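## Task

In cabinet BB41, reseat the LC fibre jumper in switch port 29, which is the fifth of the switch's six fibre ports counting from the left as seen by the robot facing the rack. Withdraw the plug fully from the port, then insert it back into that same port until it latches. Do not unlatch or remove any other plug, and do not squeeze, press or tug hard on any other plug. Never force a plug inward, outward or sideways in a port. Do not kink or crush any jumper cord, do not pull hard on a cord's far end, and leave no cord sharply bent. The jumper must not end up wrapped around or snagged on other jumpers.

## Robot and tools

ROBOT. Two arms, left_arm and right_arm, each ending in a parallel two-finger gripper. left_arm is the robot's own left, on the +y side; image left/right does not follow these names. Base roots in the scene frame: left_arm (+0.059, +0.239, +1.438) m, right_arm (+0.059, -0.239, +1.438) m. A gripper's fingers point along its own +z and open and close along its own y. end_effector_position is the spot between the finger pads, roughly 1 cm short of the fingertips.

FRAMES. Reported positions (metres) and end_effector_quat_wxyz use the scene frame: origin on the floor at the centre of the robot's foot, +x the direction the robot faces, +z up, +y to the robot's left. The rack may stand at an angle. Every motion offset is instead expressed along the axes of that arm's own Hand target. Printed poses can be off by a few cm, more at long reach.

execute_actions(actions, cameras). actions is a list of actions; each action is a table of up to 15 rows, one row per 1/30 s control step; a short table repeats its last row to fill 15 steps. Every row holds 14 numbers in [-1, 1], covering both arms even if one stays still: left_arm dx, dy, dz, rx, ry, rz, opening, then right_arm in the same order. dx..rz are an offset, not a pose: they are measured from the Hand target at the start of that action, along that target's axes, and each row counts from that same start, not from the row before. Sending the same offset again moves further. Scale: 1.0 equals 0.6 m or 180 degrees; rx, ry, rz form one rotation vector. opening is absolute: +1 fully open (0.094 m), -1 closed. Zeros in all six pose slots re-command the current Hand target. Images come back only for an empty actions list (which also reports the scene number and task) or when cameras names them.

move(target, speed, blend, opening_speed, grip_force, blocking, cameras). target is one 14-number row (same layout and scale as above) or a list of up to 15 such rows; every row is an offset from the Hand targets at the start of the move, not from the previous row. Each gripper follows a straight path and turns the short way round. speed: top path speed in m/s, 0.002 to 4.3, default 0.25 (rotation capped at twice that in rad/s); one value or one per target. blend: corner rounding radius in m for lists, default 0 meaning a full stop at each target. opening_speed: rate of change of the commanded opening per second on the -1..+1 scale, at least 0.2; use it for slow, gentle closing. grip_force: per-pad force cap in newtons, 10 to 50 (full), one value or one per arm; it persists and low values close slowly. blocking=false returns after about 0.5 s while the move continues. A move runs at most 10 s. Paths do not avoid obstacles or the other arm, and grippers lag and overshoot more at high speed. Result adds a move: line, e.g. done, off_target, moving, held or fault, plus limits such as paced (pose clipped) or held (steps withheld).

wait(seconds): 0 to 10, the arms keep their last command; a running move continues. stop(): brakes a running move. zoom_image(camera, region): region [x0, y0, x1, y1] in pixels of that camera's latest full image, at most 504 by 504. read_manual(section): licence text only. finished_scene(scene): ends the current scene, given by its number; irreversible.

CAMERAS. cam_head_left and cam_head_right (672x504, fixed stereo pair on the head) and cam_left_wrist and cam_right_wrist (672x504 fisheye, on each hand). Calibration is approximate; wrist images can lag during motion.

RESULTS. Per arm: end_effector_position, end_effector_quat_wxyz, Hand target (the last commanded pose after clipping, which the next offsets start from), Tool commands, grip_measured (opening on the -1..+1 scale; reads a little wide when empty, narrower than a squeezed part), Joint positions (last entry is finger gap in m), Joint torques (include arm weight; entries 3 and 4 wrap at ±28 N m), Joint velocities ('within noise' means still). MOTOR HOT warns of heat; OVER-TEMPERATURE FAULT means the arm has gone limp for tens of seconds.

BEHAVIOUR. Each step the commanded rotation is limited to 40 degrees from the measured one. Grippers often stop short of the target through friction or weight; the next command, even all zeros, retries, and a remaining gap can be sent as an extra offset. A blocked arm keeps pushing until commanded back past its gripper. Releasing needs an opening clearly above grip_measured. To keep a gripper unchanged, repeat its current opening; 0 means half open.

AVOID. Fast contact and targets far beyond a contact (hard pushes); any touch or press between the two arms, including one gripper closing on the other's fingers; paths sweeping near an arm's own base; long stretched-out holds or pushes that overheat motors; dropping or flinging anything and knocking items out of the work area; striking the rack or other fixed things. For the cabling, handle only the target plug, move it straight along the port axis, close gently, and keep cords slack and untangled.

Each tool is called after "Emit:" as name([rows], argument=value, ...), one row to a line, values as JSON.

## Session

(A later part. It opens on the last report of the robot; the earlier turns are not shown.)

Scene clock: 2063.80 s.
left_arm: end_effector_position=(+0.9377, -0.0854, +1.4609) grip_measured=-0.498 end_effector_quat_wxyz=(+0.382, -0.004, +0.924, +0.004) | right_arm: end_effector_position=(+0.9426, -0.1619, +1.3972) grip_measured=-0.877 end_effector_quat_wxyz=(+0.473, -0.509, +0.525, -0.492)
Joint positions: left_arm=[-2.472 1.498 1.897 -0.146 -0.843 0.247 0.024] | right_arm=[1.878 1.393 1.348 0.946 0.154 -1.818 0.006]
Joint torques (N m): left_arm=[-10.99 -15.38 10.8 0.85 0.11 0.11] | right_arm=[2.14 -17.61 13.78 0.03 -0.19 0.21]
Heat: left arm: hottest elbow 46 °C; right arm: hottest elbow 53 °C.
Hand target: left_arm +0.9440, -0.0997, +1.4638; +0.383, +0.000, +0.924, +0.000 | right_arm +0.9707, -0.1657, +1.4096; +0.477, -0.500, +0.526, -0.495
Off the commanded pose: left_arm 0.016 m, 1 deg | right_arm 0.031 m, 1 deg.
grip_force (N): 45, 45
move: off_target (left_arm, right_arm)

Emit:
move(target=[0,0,0,0,0,0,-0.5,0,-0.003,0,-0.012,0,0,-0.97], speed=0.03)

Emit:
move(target=[0,0,0,0,0,0,-0.5,0,-0.002,0.004,-0.01,0,0,-0.97], speed=0.03, cameras=["cam_left_wrist"])

Emit:
zoom_image(camera="cam_left_wrist", region=[430, 180, 560, 290])

Scene clock: 2073.47 s.
left_arm: end_effector_position=(+0.9377, -0.0854, +1.4609) grip_measured=-0.498 end_effector_quat_wxyz=(+0.382, -0.004, +0.924, +0.004) | right_arm: end_effector_position=(+0.9435, -0.1621, +1.3980) grip_measured=-0.869 end_effector_quat_wxyz=(+0.462, -0.518, +0.535, -0.482)
Joint positions: left_arm=[-2.472 1.498 1.897 -0.146 -0.843 0.247 0.024] | right_arm=[1.882 1.372 1.348 0.886 0.167 -1.815 0.006]
Joint torques (N m): left_arm=[-11.34 -15.27 10.85 0.92 0.09 0.11] | right_arm=[2.14 -17.85 13.76 0.39 -0.27 0.19]
Heat: left arm: hottest elbow 47 °C; right arm: hottest elbow 54 °C.
Hand target: left_arm +0.9440, -0.0997, +1.4638; +0.383, +0.000, +0.924, +0.000 | right_arm +0.9708, -0.1658, +1.4115; -0.468, +0.509, -0.535, +0.485
Off the commanded pose: left_arm 0.016 m, 1 deg | right_arm 0.031 m, 1 deg.
grip_force (N): 45, 45
move: off_target (left_arm, right_arm)

Scene clock: 2074.47 s.
left_arm: end_effector_position=(+0.9377, -0.0854, +1.4609) grip_measured=-0.498 end_effector_quat_wxyz=(+0.382, -0.004, +0.924, +0.004) | right_arm: end_effector_position=(+0.9436, -0.1620, +1.3974) grip_measured=-0.858 end_effector_quat_wxyz=(+0.453, -0.528, +0.543, -0.471)
Joint positions: left_arm=[-2.472 1.498 1.897 -0.146 -0.843 0.247 0.024] | right_arm=[1.885 1.356 1.348 0.832 0.175 -1.811 0.007]
Joint torques (N m): left_arm=[-10.87 -15.85 10.85 0.95 0.11 0.14] | right_arm=[2.32 -17.73 14.52 0.44 -0.27 0.17]
Heat: left arm: hottest elbow 47 °C; right arm: hottest elbow 54 °C.
Hand target: left_arm +0.9440, -0.0997, +1.4638; +0.383, +0.000, +0.924, +0.000 | right_arm +0.9732, -0.1658, +1.4122; -0.460, +0.517, -0.543, +0.477
Off the commanded pose: left_arm 0.016 m, 1 deg | right_arm 0.034 m, 2 deg.
grip_force (N): 45, 45
move: off_target (left_arm, right_arm)
camera_calibration:
cam_left_wrist: T_world_to_cam=[[0.00979313, -0.999431, 0.0322852, -0.147032], [-0.981432, -0.0157919, -0.19116, 1.20602], [0.191561, -0.0298136, -0.981028, 1.37812], [0, 0, 0, 1]] pos_world=[0.921072, -0.0868161, 1.58726]
Images, in order (width x height): cam_left_wrist 672x504.

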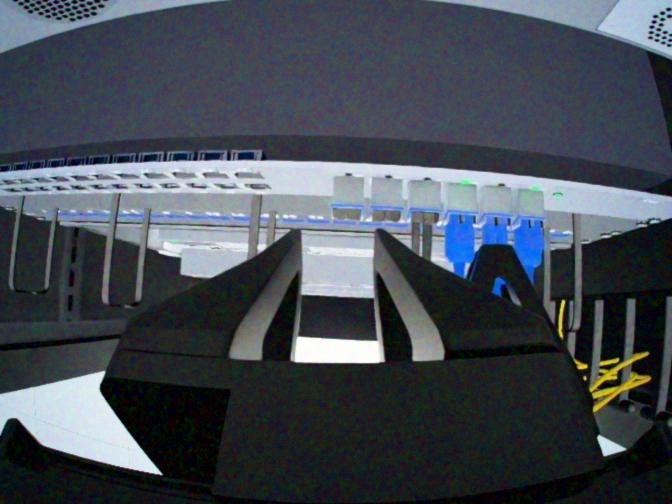

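Scaled by 3.877 from the camera's 672x504 image, which has a finer 960x720 frame.

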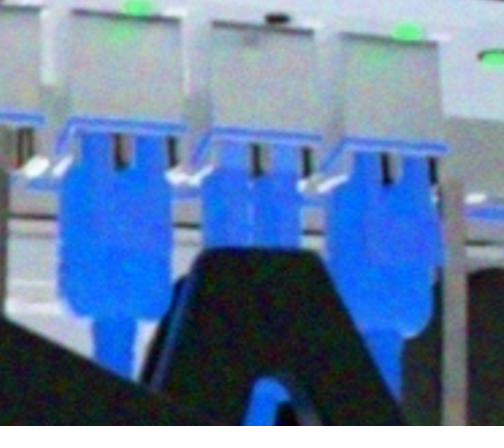

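Emit:
move(target=[0,0,0,0,0,0,-0.5,0,0.004,-0.012,0.024,0,0,-0.97], speed=0.03, cameras=["cam_left_wrist"])

Emit:
zoom_image(camera="cam_left_wrist", region=[430, 180, 560, 290])

Scene clock: 2133.73 s.
left_arm: end_effector_position=(+0.9377, -0.0854, +1.4609) grip_measured=-0.498 end_effector_quat_wxyz=(+0.382, -0.004, +0.924, +0.004) | right_arm: end_effector_position=(+0.9433, -0.1620, +1.3998) grip_measured=-0.863 end_effector_quat_wxyz=(+0.469, -0.510, +0.532, -0.487)
Joint positions: left_arm=[-2.472 1.498 1.897 -0.146 -0.843 0.247 0.024] | right_arm=[1.883 1.38 1.348 0.916 0.166 -1.811 0.006]
Joint torques (N m): left_arm=[-10.93 -15.62 10.86 1.03 0.1 0.1] | right_arm=[1.85 -17.32 12.7 1.87 -0.69 0.11]
Heat: left arm: hottest elbow 47 °C; right arm: hottest elbow 57 °C.
Hand target: left_arm +0.9440, -0.0997, +1.4638; +0.383, +0.000, +0.924, +0.000 | right_arm +0.9658, -0.1655, +1.4108; -0.479, +0.499, -0.525, +0.497
Off the commanded pose: left_arm 0.016 m, 1 deg | right_arm 0.025 m, 2 deg.
grip_force (N): 45, 45
move: off_target (left_arm, right_arm)
camera_calibration:
cam_left_wrist: T_world_to_cam=[[0.00979313, -0.999431, 0.0322852, -0.147032], [-0.981432, -0.0157919, -0.19116, 1.20602], [0.191561, -0.0298136, -0.981028, 1.37812], [0, 0, 0, 1]] pos_world=[0.921072, -0.0868161, 1.58726]
Images, in order (width x height): cam_left_wrist 672x504.

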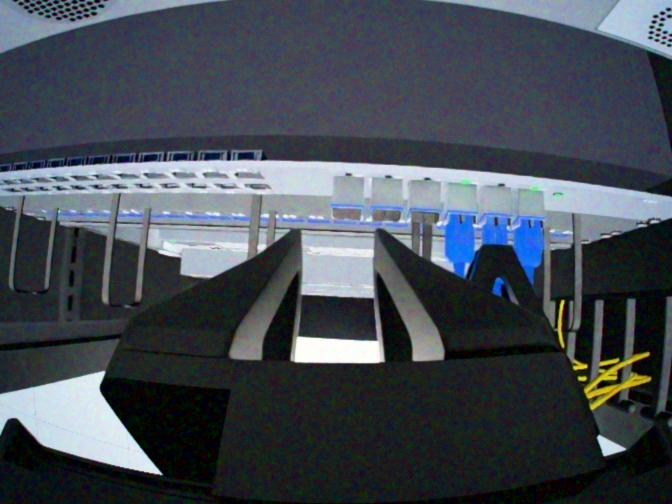

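Scaled by 3.877 from the camera's 672x504 image, which has a finer 960x720 frame.

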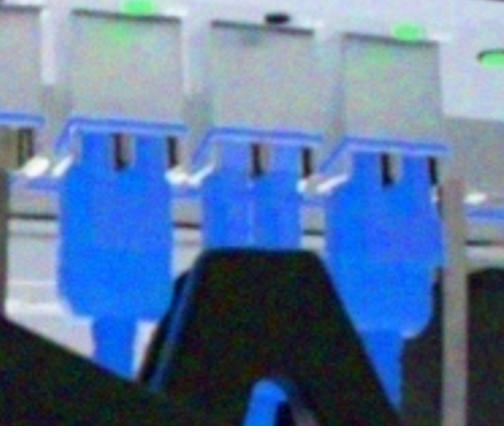

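Emit:
move(target=[0,0,0,0,0,0,-0.5,0,0.0,-0.004,0,0,0,-0.6], speed=0.03, opening_speed=0.2, cameras=["cam_left_wrist","cam_right_wrist"])

Emit:
zoom_image(camera="cam_left_wrist", region=[430, 180, 560, 290])

Emit:
zoom_image(camera="cam_right_wrist", region=[290, 130, 400, 290])

Scene clock: 2145.90 s.
left_arm: end_effector_position=(+0.9377, -0.0854, +1.4609) grip_measured=-0.498 end_effector_quat_wxyz=(+0.382, -0.004, +0.924, +0.004) | right_arm: end_effector_position=(+0.9482, -0.1612, +1.3973) grip_measured=-0.603 end_effector_quat_wxyz=(+0.471, -0.509, +0.530, -0.488)
Joint positions: left_arm=[-2.472 1.498 1.897 -0.146 -0.843 0.247 0.024] | right_arm=[1.88 1.395 1.368 0.918 0.159 -1.811 0.019]
Joint torques (N m): left_arm=[-10.99 -15.27 10.76 0.95 0.11 0.11] | right_arm=[2.37 -18.32 10.69 1.89 -0.41 0.12]
Heat: left arm: hottest elbow 47 °C; right arm: hottest elbow 57 °C.
Hand target: left_arm +0.9440, -0.0997, +1.4638; +0.383, +0.000, +0.924, +0.000 | right_arm +0.9635, -0.1654, +1.4110; +0.479, -0.499, +0.525, -0.497
Off the commanded pose: left_arm 0.016 m, 1 deg | right_arm 0.021 m, 2 deg.
grip_force (N): 45, 45
move: off_target (left_arm, right_arm)
camera_calibration:
cam_left_wrist: T_world_to_cam=[[0.00979313, -0.999431, 0.0322852, -0.147032], [-0.981432, -0.0157919, -0.19116, 1.20602], [0.191561, -0.0298136, -0.981028, 1.37812], [0, 0, 0, 1]] pos_world=[0.921072, -0.0868161, 1.58726]
cam_right_wrist: T_world_to_cam=[[0.083406, 0.00843365, 0.99648, -1.47008], [-0.608869, -0.791172, 0.0576588, 0.373721], [0.788874, -0.611535, -0.0608535, -0.636091], [0, 0, 0, 1]] pos_world=[0.851957, -0.0809164, 1.40465]
Images, in order (width x height): cam_left_wrist 672x504, cam_right_wrist 672x504.

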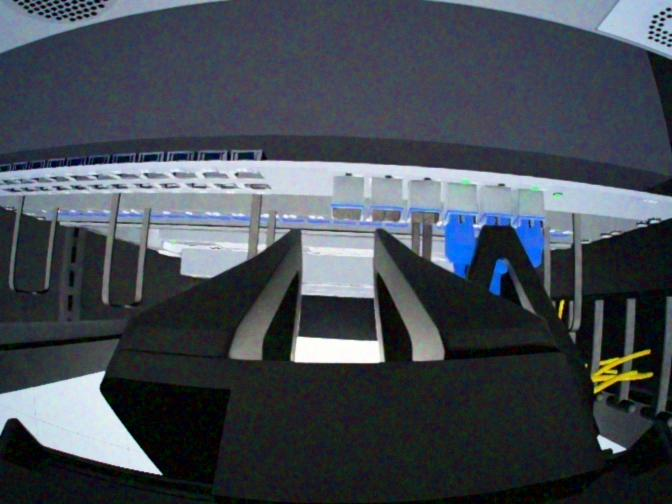

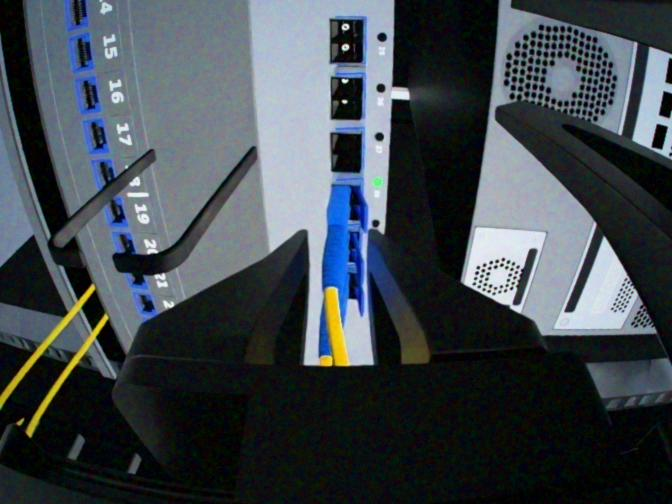

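Scaled by 3.877 from the camera's 672x504 image, which has a finer 960x720 frame.

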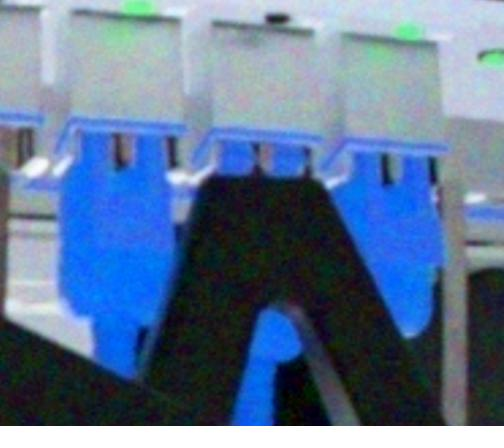

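Scaled by 3.150 from the camera's 672x504 image, which has a finer 960x720 frame.

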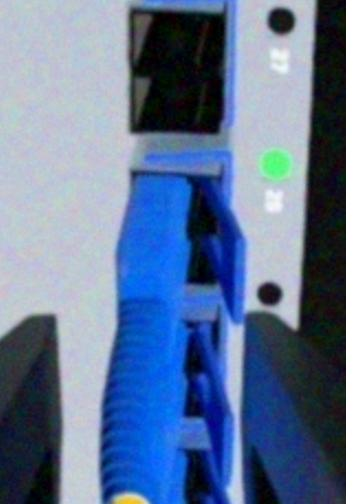

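Emit:
move(target=[0,0,0,0,0,0,-0.5,0,0.003,-0.014,0.018,0,0,-0.6], speed=0.04, cameras=["cam_left_wrist","cam_right_wrist"])

Emit:
zoom_image(camera="cam_left_wrist", region=[430, 180, 560, 290])

Emit:
zoom_image(camera="cam_right_wrist", region=[290, 130, 400, 310])

Scene clock: 2160.70 s.
left_arm: end_effector_position=(+0.9377, -0.0854, +1.4609) grip_measured=-0.498 end_effector_quat_wxyz=(+0.382, -0.004, +0.924, +0.004) | right_arm: end_effector_position=(+0.9468, -0.1598, +1.3985) grip_measured=-0.602 end_effector_quat_wxyz=(+0.486, -0.497, +0.518, -0.499)
Joint positions: left_arm=[-2.472 1.498 1.897 -0.146 -0.843 0.247 0.024] | right_arm=[1.879 1.416 1.368 0.987 0.144 -1.811 0.019]
Joint torques (N m): left_arm=[-11.4 -15.44 10.86 0.92 0.12 0.08] | right_arm=[2.2 -18.55 8.84 2.8 -0.41 0.06]
Heat: left arm: hottest elbow 47 °C; right arm: hottest elbow 58 °C.
Hand target: left_arm +0.9440, -0.0997, +1.4638; +0.383, +0.000, +0.924, +0.000 | right_arm +0.9550, -0.1651, +1.4097; +0.493, -0.485, +0.510, -0.512
Off the commanded pose: left_arm 0.016 m, 1 deg | right_arm 0.015 m, 2 deg.
grip_force (N): 45, 45
move: off_target (left_arm, right_arm)
camera_calibration:
cam_left_wrist: T_world_to_cam=[[0.00979313, -0.999431, 0.0322852, -0.147032], [-0.981432, -0.0157919, -0.19116, 1.20602], [0.191561, -0.0298136, -0.981028, 1.37812], [0, 0, 0, 1]] pos_world=[0.921072, -0.0868161, 1.58726]
cam_right_wrist: T_world_to_cam=[[0.0335168, 0.00406909, 0.99943, -1.42873], [-0.609309, -0.79258, 0.0236607, 0.421644], [0.792224, -0.609754, -0.0240854, -0.688329], [0, 0, 0, 1]] pos_world=[0.850109, -0.0797116, 1.40136]
Images, in order (width x height): cam_left_wrist 672x504, cam_right_wrist 672x504.

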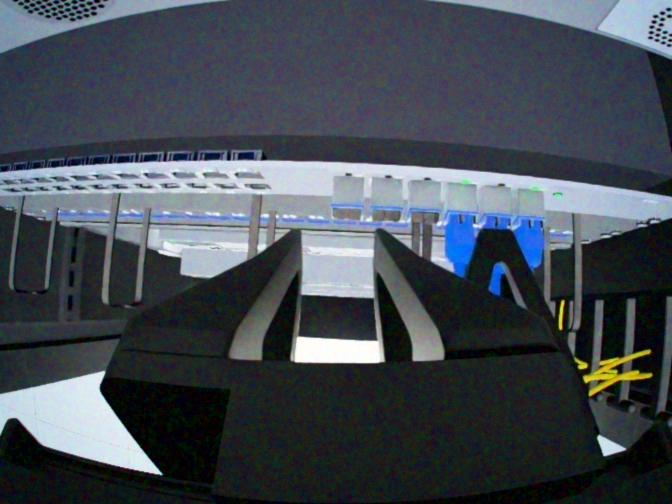

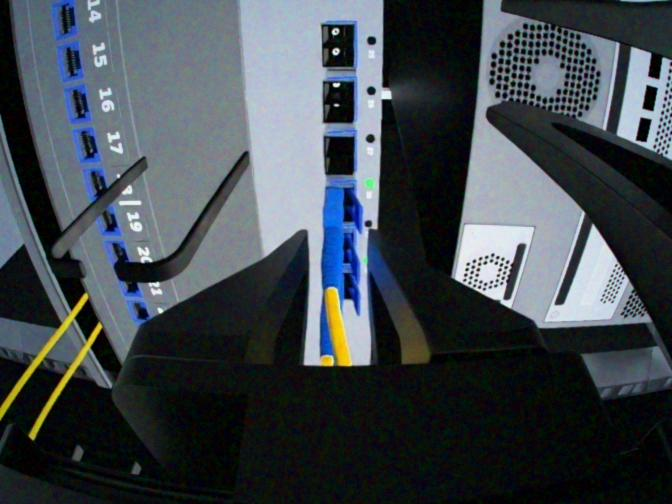

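Scaled by 3.877 from the camera's 672x504 image, which has a finer 960x720 frame.

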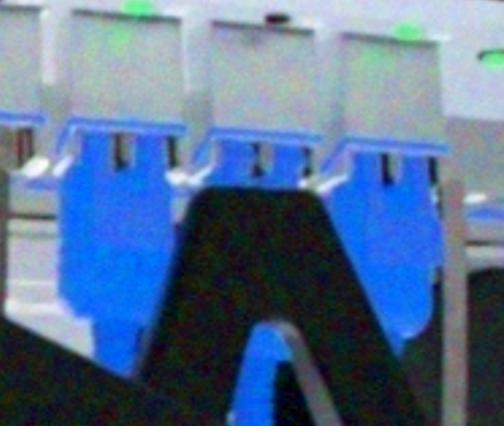

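Scaled by 2.800 from the camera's 672x504 image, which has a finer 960x720 frame.

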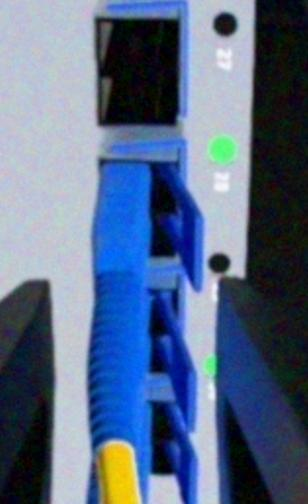

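Emit:
move(target=[0,0,0,0,0,0,-0.5,0.002,0.002,-0.009,-0.01,0,0,-0.6], speed=0.04, cameras=["cam_left_wrist"])

Emit:
zoom_image(camera="cam_left_wrist", region=[430, 180, 560, 290])

Scene clock: 2168.67 s.
left_arm: end_effector_position=(+0.9377, -0.0854, +1.4609) grip_measured=-0.498 end_effector_quat_wxyz=(+0.382, -0.004, +0.924, +0.004) | right_arm: end_effector_position=(+0.9467, -0.1598, +1.3977) grip_measured=-0.602 end_effector_quat_wxyz=(+0.485, -0.497, +0.519, -0.498)
Joint positions: left_arm=[-2.472 1.498 1.897 -0.146 -0.843 0.247 0.024] | right_arm=[1.879 1.416 1.368 0.984 0.145 -1.811 0.019]
Joint torques (N m): left_arm=[-11.4 -15.68 10.82 0.96 0.13 0.1] | right_arm=[2.26 -19.96 6.83 1.77 -0.11 0.08]
Heat: left arm: hottest elbow 47 °C; right arm: hottest elbow 57 °C.
Hand target: left_arm +0.9440, -0.0997, +1.4638; +0.383, +0.000, +0.924, +0.000 | right_arm +0.9496, -0.1661, +1.4084; +0.485, -0.493, +0.518, -0.504
Off the commanded pose: left_arm 0.016 m, 1 deg | right_arm 0.013 m, 1 deg.
grip_force (N): 45, 45
move: off_target (left_arm, right_arm)
camera_calibration:
cam_left_wrist: T_world_to_cam=[[0.00979313, -0.999431, 0.0322852, -0.147032], [-0.981432, -0.0157919, -0.19116, 1.20602], [0.191561, -0.0298136, -0.981028, 1.37812], [0, 0, 0, 1]] pos_world=[0.921072, -0.0868161, 1.58726]
Images, in order (width x height): cam_left_wrist 672x504.

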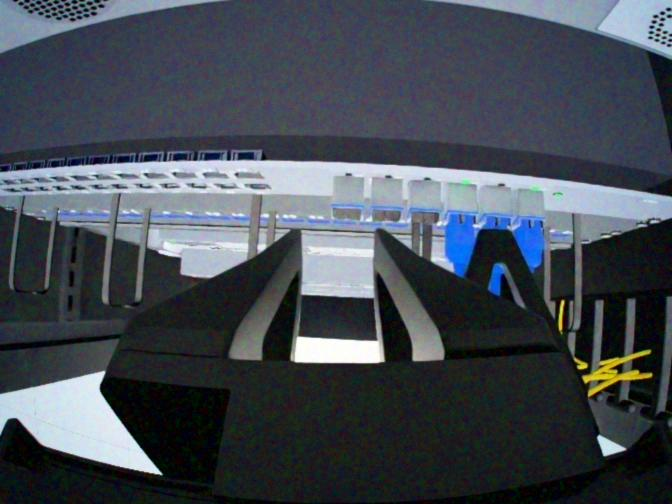

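Scaled by 3.877 from the camera's 672x504 image, which has a finer 960x720 frame.

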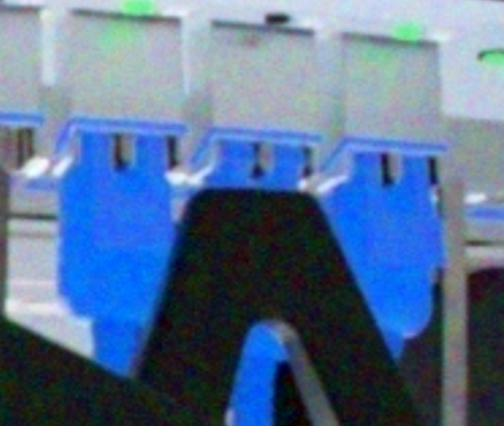

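Emit:
move(target=[0,0,0,0,0,0,-0.5,0,0,-0.008,0,0,0,-0.6], speed=0.04)

Emit:
move(target=[0,0,0,0,0,0,-0.5,0,0,-0.008,0,0,0,-0.6], speed=0.04, cameras=["cam_left_wrist","cam_right_wrist"])

Emit:
zoom_image(camera="cam_left_wrist", region=[430, 180, 560, 290])

Emit:
zoom_image(camera="cam_right_wrist", region=[290, 130, 400, 310])

Scene clock: 2182.67 s.
left_arm: end_effector_position=(+0.9377, -0.0854, +1.4609) grip_measured=-0.498 end_effector_quat_wxyz=(+0.382, -0.004, +0.924, +0.004) | right_arm: end_effector_position=(+0.9437, -0.1593, +1.3942) grip_measured=-0.602 end_effector_quat_wxyz=(+0.483, -0.500, +0.520, -0.496)
Joint positions: left_arm=[-2.472 1.498 1.897 -0.146 -0.843 0.247 0.024] | right_arm=[1.879 1.415 1.358 0.984 0.145 -1.811 0.019]
Joint torques (N m): left_arm=[-10.87 -15.68 10.76 1.02 0.11 0.09] | right_arm=[2.37 -20.25 6.26 2.26 -0.09 0.09]
Heat: left arm: hottest elbow 48 °C; right arm: hottest elbow 55 °C.
Hand target: left_arm +0.9440, -0.0997, +1.4638; +0.383, +0.000, +0.924, +0.000 | right_arm +0.9448, -0.1659, +1.4085; +0.485, -0.493, +0.518, -0.504
Off the commanded pose: left_arm 0.016 m, 1 deg | right_arm 0.016 m, 1 deg.
grip_force (N): 45, 45
move: off_target (left_arm, right_arm)

Scene clock: 2183.47 s.
left_arm: end_effector_position=(+0.9377, -0.0854, +1.4609) grip_measured=-0.498 end_effector_quat_wxyz=(+0.382, -0.004, +0.924, +0.004) | right_arm: end_effector_position=(+0.9391, -0.1593, +1.3923) grip_measured=-0.602 end_effector_quat_wxyz=(+0.481, -0.503, +0.522, -0.494)
Joint positions: left_arm=[-2.472 1.498 1.897 -0.146 -0.843 0.247 0.024] | right_arm=[1.879 1.408 1.342 0.985 0.146 -1.811 0.019]
Joint torques (N m): left_arm=[-11.11 -15.5 10.85 0.99 0.11 0.11] | right_arm=[2.9 -20.6 6.11 2.65 -0.07 0.05]
Heat: left arm: hottest elbow 48 °C; right arm: hottest elbow 54 °C.
Hand target: left_arm +0.9440, -0.0997, +1.4638; +0.383, +0.000, +0.924, +0.000 | right_arm +0.9400, -0.1657, +1.4086; +0.485, -0.493, +0.518, -0.504
Off the commanded pose: left_arm 0.016 m, 1 deg | right_arm 0.018 m, 2 deg.
grip_force (N): 45, 45
move: off_target (left_arm, right_arm)
camera_calibration:
cam_left_wrist: T_world_to_cam=[[0.00979313, -0.999431, 0.0322852, -0.147032], [-0.981432, -0.0157919, -0.19116, 1.20602], [0.191561, -0.0298136, -0.981028, 1.37812], [0, 0, 0, 1]] pos_world=[0.921072, -0.0868161, 1.58726]
cam_right_wrist: T_world_to_cam=[[0.0537501, 0.00637895, 0.998534, -1.43967], [-0.605799, -0.794725, 0.0376865, 0.394339], [0.7938, -0.606936, -0.0388522, -0.662653], [0, 0, 0, 1]] pos_world=[0.842287, -0.0796135, 1.39695]
Images, in order (width x height): cam_left_wrist 672x504, cam_right_wrist 672x504.

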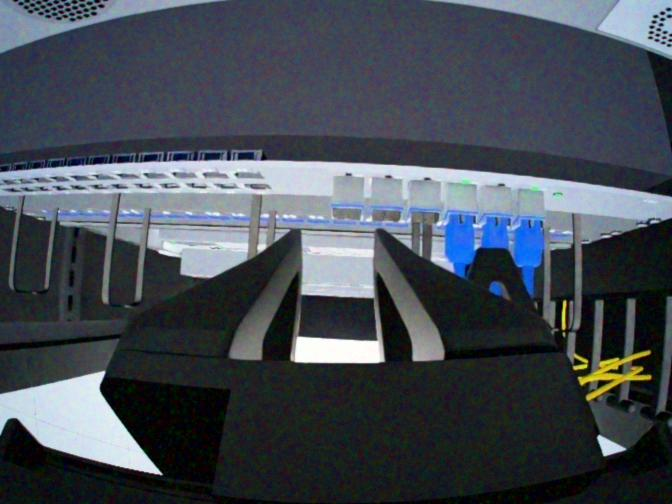

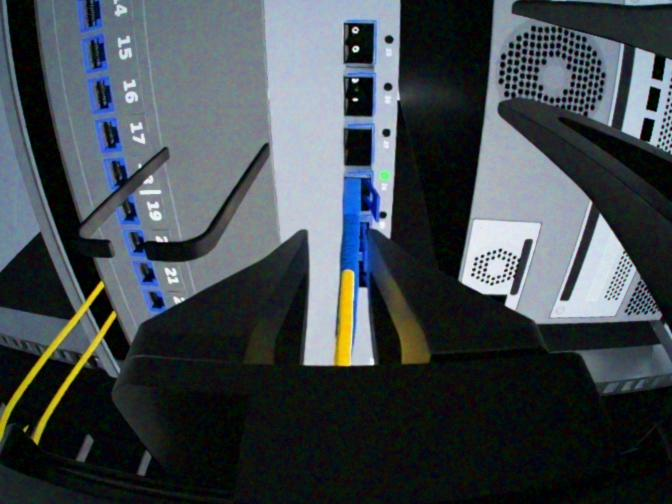

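Scaled by 3.877 from the camera's 672x504 image, which has a finer 960x720 frame.

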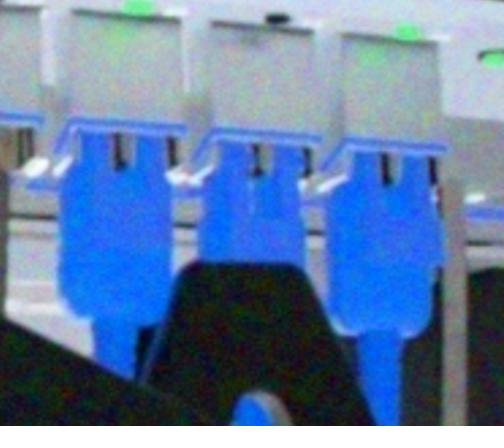

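Scaled by 2.800 from the camera's 672x504 image, which has a finer 960x720 frame.

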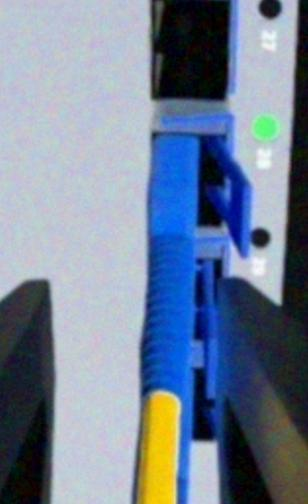

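Emit:
move(target=[0,0,0,0,0,0,-0.5,0.003,-0.010,-0.002,0,0,0,-0.6], speed=0.04, cameras=["cam_left_wrist","cam_right_wrist"])

Emit:
zoom_image(camera="cam_left_wrist", region=[430, 180, 560, 290])

Emit:
zoom_image(camera="cam_right_wrist", region=[290, 130, 400, 310])

Scene clock: 2191.60 s.
left_arm: end_effector_position=(+0.9377, -0.0854, +1.4609) grip_measured=-0.498 end_effector_quat_wxyz=(+0.382, -0.004, +0.924, +0.004) | right_arm: end_effector_position=(+0.9361, -0.1601, +1.3941) grip_measured=-0.602 end_effector_quat_wxyz=(+0.480, -0.504, +0.522, -0.493)
Joint positions: left_arm=[-2.472 1.498 1.897 -0.146 -0.843 0.247 0.024] | right_arm=[1.879 1.399 1.33 0.985 0.146 -1.811 0.019]
Joint torques (N m): left_arm=[-11.4 -15.74 10.74 0.99 0.12 0.13] | right_arm=[2.55 -20.37 6.49 2.26 -0.08 0.05]
Heat: left arm: hottest elbow 48 °C; right arm: hottest shoulder 52 °C.
Hand target: left_arm +0.9440, -0.0997, +1.4638; +0.383, +0.000, +0.924, +0.000 | right_arm +0.9388, -0.1674, +1.4145; +0.485, -0.493, +0.518, -0.503
Off the commanded pose: left_arm 0.016 m, 1 deg | right_arm 0.022 m, 2 deg.
grip_force (N): 45, 45
move: off_target (left_arm, right_arm)
camera_calibration:
cam_left_wrist: T_world_to_cam=[[0.00979313, -0.999431, 0.0322852, -0.147032], [-0.981432, -0.0157919, -0.19116, 1.20602], [0.191561, -0.0298136, -0.981028, 1.37812], [0, 0, 0, 1]] pos_world=[0.921072, -0.0868161, 1.58726]
cam_right_wrist: T_world_to_cam=[[0.0559278, 0.00661525, 0.998413, -1.44314], [-0.605308, -0.795027, 0.039175, 0.38929], [0.794024, -0.606538, -0.0404599, -0.658585], [0, 0, 0, 1]] pos_world=[0.839284, -0.0804136, 1.39895]
Images, in order (width x height): cam_left_wrist 672x504, cam_right_wrist 672x504.

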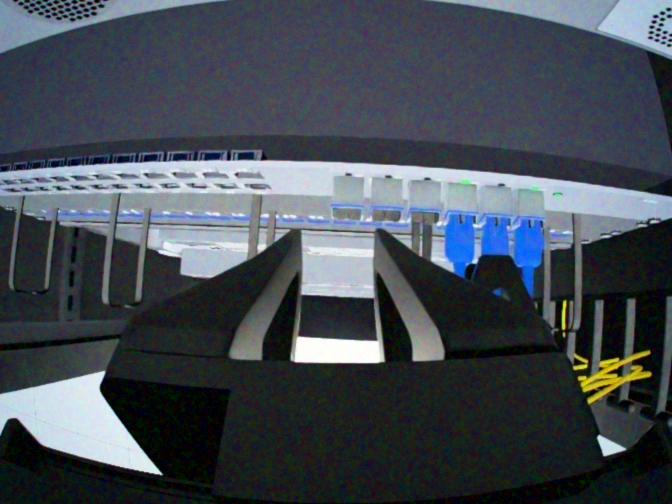

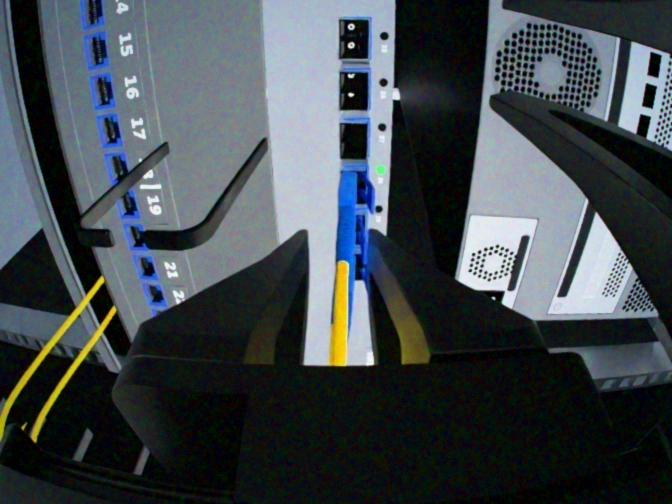

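Scaled by 3.877 from the camera's 672x504 image, which has a finer 960x720 frame.

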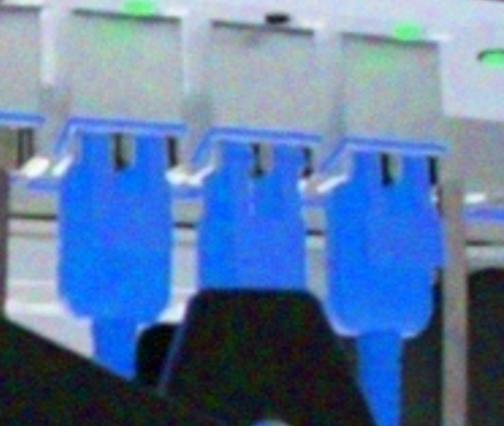

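Scaled by 2.800 from the camera's 672x504 image, which has a finer 960x720 frame.

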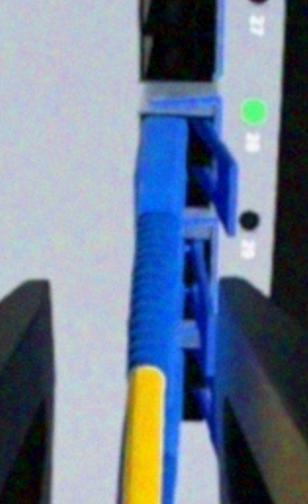

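Emit:
move(target=[0,0,0,0,0,0,-0.5,0,-0.005,0.008,0,0,0,-0.6], speed=0.04)

Emit:
move(target=[0,0,0,0,0,0,-0.5,0.002,-0.003,0.006,-0.004,0,0,-0.6], speed=0.04)

Scene clock: 2202.47 s.
left_arm: end_effector_position=(+0.9377, -0.0854, +1.4609) grip_measured=-0.498 end_effector_quat_wxyz=(+0.382, -0.004, +0.924, +0.004) | right_arm: end_effector_position=(+0.9350, -0.1600, +1.3926) grip_measured=-0.602 end_effector_quat_wxyz=(+0.479, -0.505, +0.523, -0.492)
Joint positions: left_arm=[-2.472 1.498 1.897 -0.146 -0.843 0.247 0.024] | right_arm=[1.879 1.399 1.326 0.985 0.146 -1.811 0.019]
Joint torques (N m): left_arm=[-11.05 -15.79 10.88 0.91 0.11 0.13] | right_arm=[2.49 -20.72 7.84 1.76 -0.1 0.07]
Heat: left arm: hottest elbow 48 °C; right arm: hottest shoulder 54 °C.
Hand target: left_arm +0.9440, -0.0997, +1.4638; +0.383, +0.000, +0.924, +0.000 | right_arm +0.9437, -0.1677, +1.4174; +0.485, -0.493, +0.518, -0.504
Off the commanded pose: left_arm 0.016 m, 1 deg | right_arm 0.027 m, 2 deg.
grip_force (N): 45, 45
move: off_target (left_arm, right_arm)

Scene clock: 2203.33 s.
left_arm: end_effector_position=(+0.9377, -0.0854, +1.4609) grip_measured=-0.498 end_effector_quat_wxyz=(+0.382, -0.004, +0.924, +0.004) | right_arm: end_effector_position=(+0.9352, -0.1596, +1.3900) grip_measured=-0.602 end_effector_quat_wxyz=(+0.474, -0.512, +0.526, -0.486)
Joint positions: left_arm=[-2.472 1.498 1.897 -0.146 -0.843 0.247 0.024] | right_arm=[1.879 1.393 1.326 0.958 0.148 -1.811 0.019]
Joint torques (N m): left_arm=[-10.93 -15.62 10.85 0.94 0.11 0.11] | right_arm=[2.37 -20.72 8.69 1.73 -0.1 0.1]
Heat: left arm: hottest elbow 48 °C; right arm: hottest shoulder 54 °C.
Hand target: left_arm +0.9440, -0.0997, +1.4638; +0.383, +0.000, +0.924, +0.000 | right_arm +0.9473, -0.1690, +1.4191; +0.482, -0.496, +0.521, -0.500
Off the commanded pose: left_arm 0.016 m, 1 deg | right_arm 0.033 m, 3 deg.
grip_force (N): 45, 45
move: off_target (left_arm, right_arm)

Emit:
move(target=[0,0,0,0,0,0,-0.5,0,-0.012,0.006,0.006,0,0,-0.6], speed=0.06)

Emit:
move(target=[0,0,0,0,0,0,-0.5,0,-0.006,0.006,0,0,0,-0.6], speed=0.06, cameras=["cam_left_wrist","cam_right_wrist"])

Emit:
zoom_image(camera="cam_left_wrist", region=[430, 180, 560, 290])

Emit:
zoom_image(camera="cam_right_wrist", region=[290, 130, 400, 310])

Scene clock: 2210.27 s.
left_arm: end_effector_position=(+0.9377, -0.0854, +1.4609) grip_measured=-0.498 end_effector_quat_wxyz=(+0.382, -0.004, +0.924, +0.004) | right_arm: end_effector_position=(+0.9353, -0.1596, +1.3903) grip_measured=-0.602 end_effector_quat_wxyz=(+0.474, -0.511, +0.526, -0.486)
Joint positions: left_arm=[-2.472 1.498 1.897 -0.146 -0.843 0.247 0.024] | right_arm=[1.879 1.393 1.326 0.958 0.148 -1.811 0.019]
Joint torques (N m): left_arm=[-11.22 -15.79 10.8 0.96 0.11 0.11] | right_arm=[2.49 -20.89 9.47 2.11 -0.26 0.05]
Heat: left arm: hottest elbow 48 °C; right arm: hottest shoulder 54 °C.
Hand target: left_arm +0.9440, -0.0997, +1.4638; +0.383, +0.000, +0.924, +0.000 | right_arm +0.9511, -0.1693, +1.4263; +0.486, -0.491, +0.517, -0.505
Off the commanded pose: left_arm 0.016 m, 1 deg | right_arm 0.040 m, 4 deg.
grip_force (N): 45, 45
move: off_target (left_arm, right_arm)

Scene clock: 2211.03 s.
left_arm: end_effector_position=(+0.9377, -0.0854, +1.4609) grip_measured=-0.498 end_effector_quat_wxyz=(+0.382, -0.004, +0.924, +0.004) | right_arm: end_effector_position=(+0.9354, -0.1596, +1.3902) grip_measured=-0.602 end_effector_quat_wxyz=(+0.474, -0.513, +0.527, -0.486)
Joint positions: left_arm=[-2.472 1.498 1.897 -0.146 -0.843 0.247 0.024] | right_arm=[1.879 1.391 1.326 0.953 0.148 -1.811 0.019]
Joint torques (N m): left_arm=[-11.22 -15.68 10.76 1.02 0.12 0.12] | right_arm=[2.67 -20.66 10.21 1.8 -0.24 0.05]
Heat: left arm: hottest elbow 48 °C; right arm: hottest shoulder 54 °C.
Hand target: left_arm +0.9440, -0.0997, +1.4638; +0.383, +0.000, +0.924, +0.000 | right_arm +0.9548, -0.1694, +1.4296; +0.486, -0.491, +0.517, -0.505
Off the commanded pose: left_arm 0.016 m, 1 deg | right_arm 0.045 m, 4 deg.
grip_force (N): 45, 45
move: off_target (left_arm, right_arm)
camera_calibration:
cam_left_wrist: T_world_to_cam=[[0.00979313, -0.999431, 0.0322852, -0.147032], [-0.981432, -0.0157919, -0.19116, 1.20602], [0.191561, -0.0298136, -0.981028, 1.37812], [0, 0, 0, 1]] pos_world=[0.921072, -0.0868161, 1.58726]
cam_right_wrist: T_world_to_cam=[[0.0835718, 0.0100243, 0.996451, -1.46174], [-0.600133, -0.797769, 0.0583583, 0.357437], [0.795523, -0.60288, -0.0606551, -0.630509], [0, 0, 0, 1]] pos_world=[0.838254, -0.0803165, 1.39745]
Images, in order (width x height): cam_left_wrist 672x504, cam_right_wrist 672x504.

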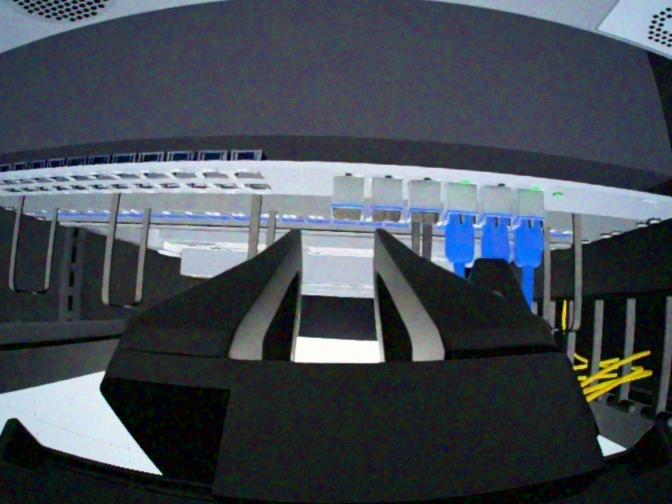

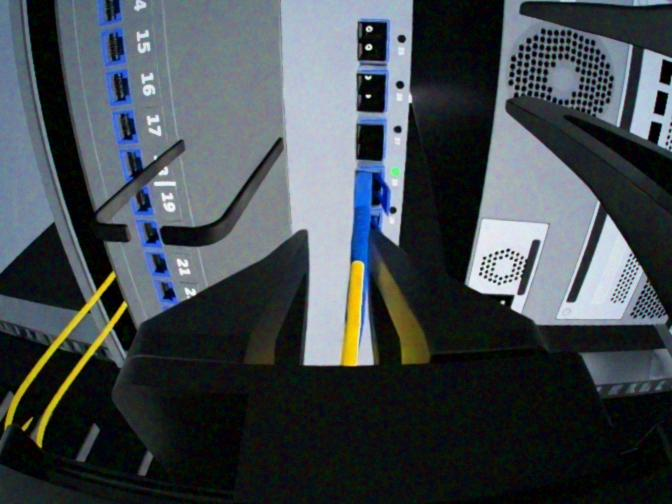

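Scaled by 3.877 from the camera's 672x504 image, which has a finer 960x720 frame.

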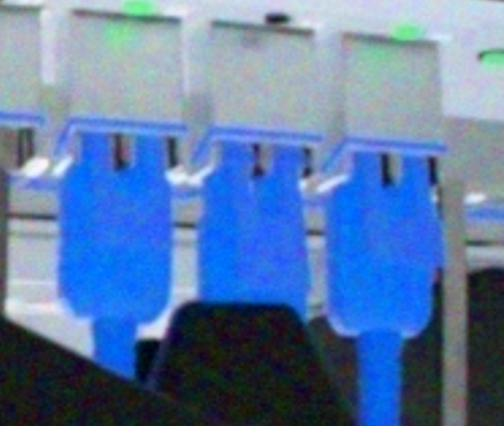

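Scaled by 2.800 from the camera's 672x504 image, which has a finer 960x720 frame.

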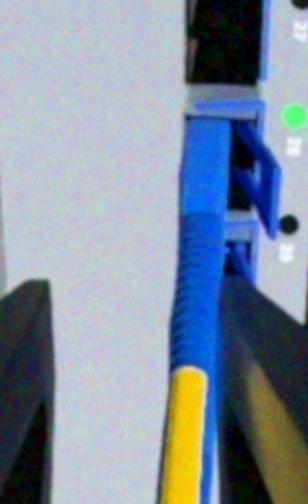

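Emit:
move(target=[0,0,0,0,0,0,-0.5,0,-0.012,-0.010,0.0,0,0,-0.6], speed=0.06)

Emit:
move(target=[0,0,0,0,0,0,-0.5,0,-0.006,0.0,0,0,0,-0.6], speed=0.06)

Scene clock: 2218.63 s.
left_arm: end_effector_position=(+0.9377, -0.0854, +1.4609) grip_measured=-0.498 end_effector_quat_wxyz=(+0.382, -0.004, +0.924, +0.004) | right_arm: end_effector_position=(+0.9375, -0.1629, +1.4036) grip_measured=-0.601 end_effector_quat_wxyz=(+0.477, -0.507, +0.524, -0.490)
Joint positions: left_arm=[-2.472 1.498 1.897 -0.146 -0.843 0.247 0.024] | right_arm=[1.879 1.372 1.326 0.95 0.148 -1.811 0.019]
Joint torques (N m): left_arm=[-11.34 -15.97 10.77 0.99 0.13 0.12] | right_arm=[2.84 -20.95 8.7 1.96 -0.11 0]
Heat: left arm: hottest elbow 48 °C; right arm: hottest shoulder 52 °C.
Hand target: left_arm +0.9440, -0.0997, +1.4638; +0.383, +0.000, +0.924, +0.000 | right_arm +0.9489, -0.1692, +1.4370; +0.486, -0.491, +0.517, -0.505
Off the commanded pose: left_arm 0.016 m, 1 deg | right_arm 0.036 m, 3 deg.
grip_force (N): 45, 45
move: off_target (left_arm, right_arm)

Scene clock: 2219.37 s.
left_arm: end_effector_position=(+0.9377, -0.0854, +1.4609) grip_measured=-0.498 end_effector_quat_wxyz=(+0.382, -0.004, +0.924, +0.004) | right_arm: end_effector_position=(+0.9377, -0.1631, +1.4040) grip_measured=-0.601 end_effector_quat_wxyz=(+0.476, -0.508, +0.525, -0.489)
Joint positions: left_arm=[-2.472 1.498 1.897 -0.146 -0.843 0.247 0.024] | right_arm=[1.879 1.37 1.326 0.944 0.149 -1.811 0.019]
Joint torques (N m): left_arm=[-10.87 -15.5 10.91 1.03 0.11 0.09] | right_arm=[3.08 -21.6 8.64 2.04 -0.08 -0.01]
Heat: left arm: hottest elbow 48 °C; right arm: hottest shoulder 52 °C.
Hand target: left_arm +0.9440, -0.0997, +1.4638; +0.383, +0.000, +0.924, +0.000 | right_arm +0.9490, -0.1693, +1.4408; +0.487, -0.491, +0.517, -0.505
Off the commanded pose: left_arm 0.016 m, 1 deg | right_arm 0.039 m, 3 deg.
grip_force (N): 45, 45
move: off_target (left_arm, right_arm)

Emit:
move(target=[0,0,0,0,0,0,-0.5,0,0.018,0.006,0.015,0,0,-0.6], speed=0.06)

Emit:
move(target=[0,0,0,0,0,0,-0.5,0,0.004,0.006,0,0,0,-0.6], speed=0.06, cameras=["cam_left_wrist","cam_right_wrist"])

Emit:
zoom_image(camera="cam_left_wrist", region=[430, 180, 560, 290])

Emit:
zoom_image(camera="cam_right_wrist", region=[290, 130, 400, 310])

Scene clock: 2243.77 s.
left_arm: end_effector_position=(+0.9377, -0.0854, +1.4609) grip_measured=-0.498 end_effector_quat_wxyz=(+0.382, -0.004, +0.924, +0.004) | right_arm: end_effector_position=(+0.9368, -0.1627, +1.4043) grip_measured=-0.601 end_effector_quat_wxyz=(+0.485, -0.500, +0.518, -0.497)
Joint positions: left_arm=[-2.472 1.498 1.897 -0.146 -0.843 0.247 0.024] | right_arm=[1.877 1.384 1.326 0.988 0.141 -1.811 0.019]
Joint torques (N m): left_arm=[-11.22 -15.79 10.74 0.96 0.13 0.13] | right_arm=[2.26 -18.73 10.36 3.06 -0.49 0.01]
Heat: left arm: hottest elbow 48 °C; right arm: hottest shoulder 55 °C.
Hand target: left_arm +0.9440, -0.0997, +1.4638; +0.383, +0.000, +0.924, +0.000 | right_arm +0.9524, -0.1693, +1.4298; +0.498, -0.480, +0.505, -0.517
Off the commanded pose: left_arm 0.016 m, 1 deg | right_arm 0.031 m, 4 deg.
grip_force (N): 45, 45
move: off_target (left_arm, right_arm)

Scene clock: 2244.60 s.
left_arm: end_effector_position=(+0.9377, -0.0854, +1.4609) grip_measured=-0.498 end_effector_quat_wxyz=(+0.382, -0.004, +0.924, +0.004) | right_arm: end_effector_position=(+0.9392, -0.1621, +1.4040) grip_measured=-0.601 end_effector_quat_wxyz=(+0.486, -0.499, +0.517, -0.497)
Joint positions: left_arm=[-2.472 1.498 1.897 -0.146 -0.843 0.247 0.024] | right_arm=[1.877 1.39 1.335 0.988 0.138 -1.811 0.019]
Joint torques (N m): left_arm=[-11.11 -15.85 10.88 0.88 0.11 0.08] | right_arm=[2.2 -18.67 10.69 2.85 -0.43 0.03]
Heat: left arm: hottest elbow 48 °C; right arm: hottest shoulder 55 °C.
Hand target: left_arm +0.9440, -0.0997, +1.4638; +0.383, +0.000, +0.924, +0.000 | right_arm +0.9560, -0.1693, +1.4275; +0.498, -0.480, +0.505, -0.517
Off the commanded pose: left_arm 0.016 m, 1 deg | right_arm 0.030 m, 4 deg.
grip_force (N): 45, 45
move: off_target (left_arm, right_arm)
camera_calibration:
cam_left_wrist: T_world_to_cam=[[0.00979313, -0.999431, 0.0322852, -0.147032], [-0.981432, -0.0157919, -0.19116, 1.20602], [0.191561, -0.0298136, -0.981028, 1.37812], [0, 0, 0, 1]] pos_world=[0.921072, -0.0868161, 1.58726]
cam_right_wrist: T_world_to_cam=[[0.037016, 0.00621763, 0.999295, -1.43672], [-0.60475, -0.795946, 0.0273536, 0.405018], [0.795555, -0.605336, -0.0257026, -0.683783], [0, 0, 0, 1]] pos_world=[0.842104, -0.082613, 1.40706]
Images, in order (width x height): cam_left_wrist 672x504, cam_right_wrist 672x504.

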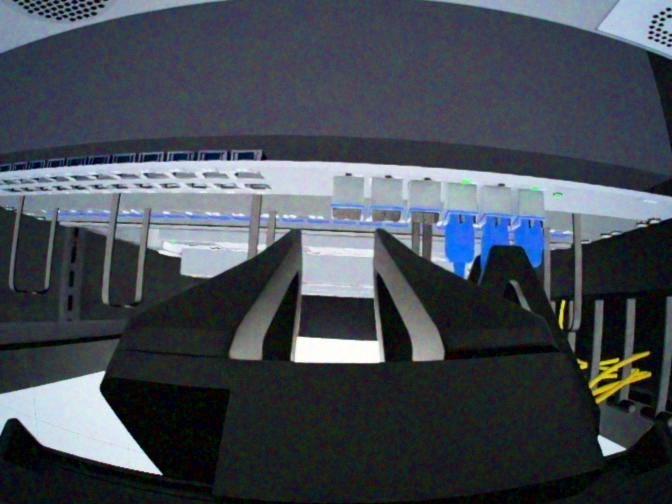

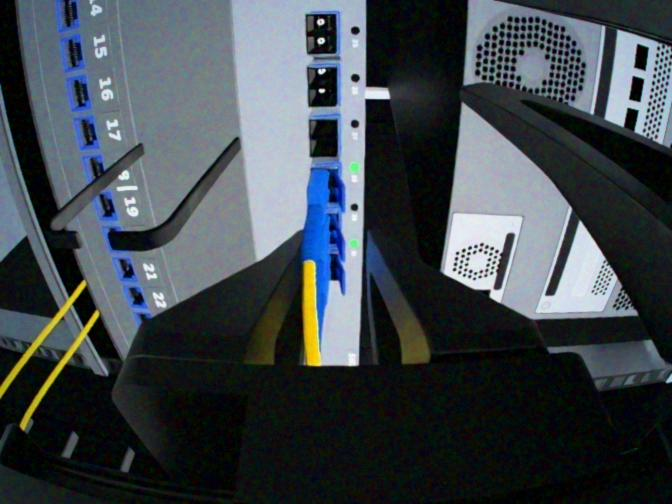

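Scaled by 3.877 from the camera's 672x504 image, which has a finer 960x720 frame.

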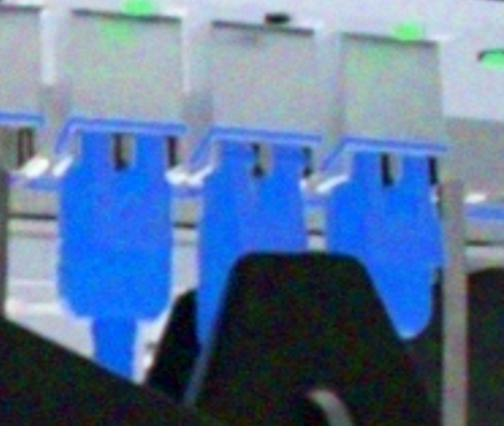

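Scaled by 2.800 from the camera's 672x504 image, which has a finer 960x720 frame.

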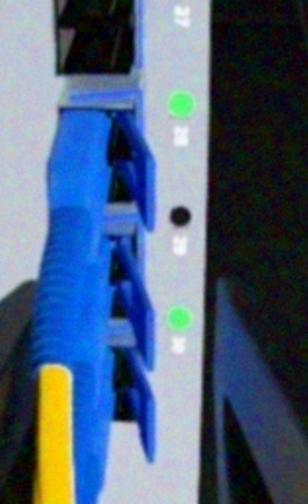

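Emit:
move(target=[0,0,0,0,0,0,-0.5,0,0.014,0.004,0,0,0,-0.6], speed=0.06)

Emit:
move(target=[0,0,0,0,0,0,-0.5,0,0.004,0.004,0,0,0,-0.6], speed=0.06, cameras=["cam_left_wrist","cam_right_wrist"])

Emit:
zoom_image(camera="cam_right_wrist", region=[290, 130, 400, 310])

Scene clock: 2256.83 s.
left_arm: end_effector_position=(+0.9377, -0.0854, +1.4609) grip_measured=-0.498 end_effector_quat_wxyz=(+0.382, -0.004, +0.924, +0.004) | right_arm: end_effector_position=(+0.9434, -0.1631, +1.3989) grip_measured=-0.601 end_effector_quat_wxyz=(+0.486, -0.499, +0.515, -0.500)
Joint positions: left_arm=[-2.472 1.498 1.897 -0.146 -0.843 0.247 0.024] | right_arm=[1.871 1.409 1.354 0.994 0.135 -1.811 0.019]
Joint torques (N m): left_arm=[-11.4 -15.44 10.74 0.91 0.11 0.1] | right_arm=[2.2 -18.37 10.5 2.88 -0.43 0.08]
Heat: left arm: hottest elbow 48 °C; right arm: hottest shoulder 54 °C.
Hand target: left_arm +0.9440, -0.0997, +1.4638; +0.383, +0.000, +0.924, +0.000 | right_arm +0.9587, -0.1695, +1.4192; +0.498, -0.480, +0.505, -0.517
Off the commanded pose: left_arm 0.016 m, 1 deg | right_arm 0.026 m, 3 deg.
grip_force (N): 45, 45
move: off_target (left_arm, right_arm)

Scene clock: 2257.63 s.
left_arm: end_effector_position=(+0.9377, -0.0854, +1.4609) grip_measured=-0.498 end_effector_quat_wxyz=(+0.382, -0.004, +0.924, +0.004) | right_arm: end_effector_position=(+0.9460, -0.1635, +1.3978) grip_measured=-0.601 end_effector_quat_wxyz=(+0.486, -0.498, +0.514, -0.501)
Joint positions: left_arm=[-2.472 1.498 1.897 -0.146 -0.843 0.247 0.024] | right_arm=[1.869 1.416 1.364 0.994 0.134 -1.811 0.019]
Joint torques (N m): left_arm=[-10.99 -15.56 10.77 1.06 0.1 0.12] | right_arm=[2.2 -18.78 10.5 2.8 -0.45 0.1]
Heat: left arm: hottest elbow 48 °C; right arm: hottest shoulder 54 °C.
Hand target: left_arm +0.9440, -0.0997, +1.4638; +0.383, +0.000, +0.924, +0.000 | right_arm +0.9612, -0.1696, +1.4170; +0.498, -0.480, +0.505, -0.517
Off the commanded pose: left_arm 0.016 m, 1 deg | right_arm 0.025 m, 3 deg.
grip_force (N): 45, 45
move: off_target (left_arm, right_arm)
camera_calibration:
cam_left_wrist: T_world_to_cam=[[0.00979313, -0.999431, 0.0322852, -0.147032], [-0.981432, -0.0157919, -0.19116, 1.20602], [0.191561, -0.0298136, -0.981028, 1.37812], [0, 0, 0, 1]] pos_world=[0.921072, -0.0868161, 1.58726]
cam_right_wrist: T_world_to_cam=[[0.0283624, 0.0114269, 0.999532, -1.42213], [-0.606851, -0.79438, 0.0263014, 0.411968], [0.794309, -0.607313, -0.0155961, -0.703473], [0, 0, 0, 1]] pos_world=[0.849113, -0.0837188, 1.39966]
Images, in order (width x height): cam_left_wrist 672x504, cam_right_wrist 672x504.

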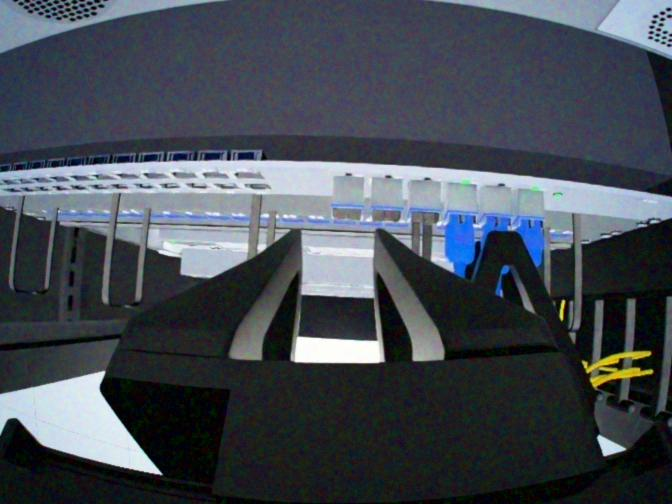

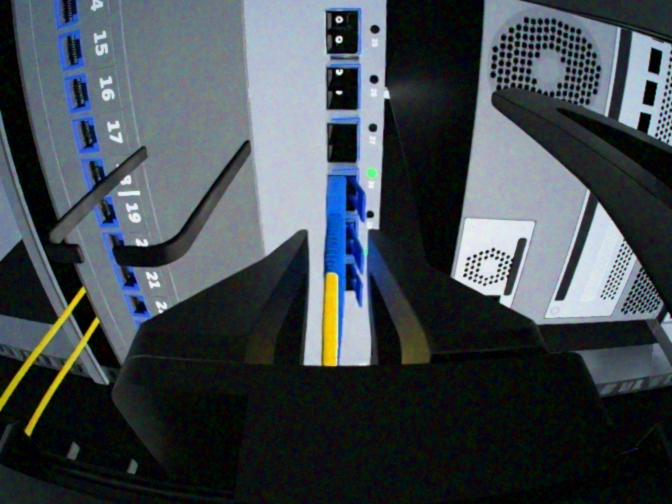

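Scaled by 2.800 from the camera's 672x504 image, which has a finer 960x720 frame.

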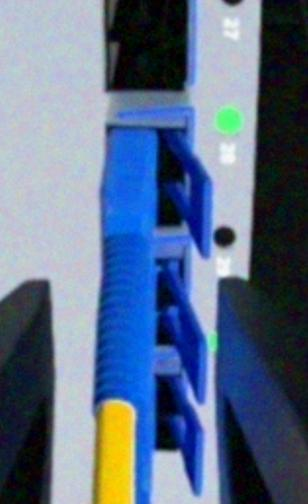

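Emit:
move(target=[0,0,0,0,0,0,-0.5,-0.004,0,-0.012,0,0,0,-0.6], speed=0.06)

Emit:
move(target=[0,0,0,0,0,0,-0.5,-0.002,0,-0.006,0,0,0,-0.6], speed=0.06)

Scene clock: 2268.37 s.
left_arm: end_effector_position=(+0.9377, -0.0854, +1.4609) grip_measured=-0.498 end_effector_quat_wxyz=(+0.382, -0.004, +0.924, +0.004) | right_arm: end_effector_position=(+0.9461, -0.1642, +1.4008) grip_measured=-0.601 end_effector_quat_wxyz=(+0.489, -0.494, +0.512, -0.505)
Joint positions: left_arm=[-2.472 1.498 1.897 -0.146 -0.843 0.247 0.024] | right_arm=[1.869 1.417 1.364 1.007 0.134 -1.811 0.019]
Joint torques (N m): left_arm=[-11.22 -15.5 10.76 0.94 0.09 0.09] | right_arm=[2.9 -19.19 8.64 2.8 -0.28 0.04]
Heat: left arm: hottest elbow 48 °C; right arm: hottest shoulder 54 °C.
Hand target: left_arm +0.9440, -0.0997, +1.4638; +0.383, +0.000, +0.924, +0.000 | right_arm +0.9541, -0.1669, +1.4167; +0.498, -0.480, +0.505, -0.517
Off the commanded pose: left_arm 0.016 m, 1 deg | right_arm 0.018 m, 3 deg.
grip_force (N): 45, 45
move: off_target (left_arm, right_arm)

Scene clock: 2269.07 s.
left_arm: end_effector_position=(+0.9377, -0.0854, +1.4609) grip_measured=-0.498 end_effector_quat_wxyz=(+0.382, -0.004, +0.924, +0.004) | right_arm: end_effector_position=(+0.9461, -0.1647, +1.4026) grip_measured=-0.601 end_effector_quat_wxyz=(+0.491, -0.491, +0.511, -0.507)
Joint positions: left_arm=[-2.472 1.498 1.897 -0.146 -0.843 0.247 0.024] | right_arm=[1.869 1.417 1.364 1.015 0.134 -1.811 0.019]
Joint torques (N m): left_arm=[-11.16 -15.15 10.82 0.94 0.12 0.12] | right_arm=[3.14 -19.66 7.72 2.82 -0.2 0.04]
Heat: left arm: hottest elbow 48 °C; right arm: hottest shoulder 54 °C.
Hand target: left_arm +0.9440, -0.0997, +1.4638; +0.383, +0.000, +0.924, +0.000 | right_arm +0.9505, -0.1655, +1.4165; +0.498, -0.480, +0.505, -0.517
Off the commanded pose: left_arm 0.016 m, 1 deg | right_arm 0.015 m, 2 deg.
grip_force (N): 45, 45
move: off_target (left_arm, right_arm)


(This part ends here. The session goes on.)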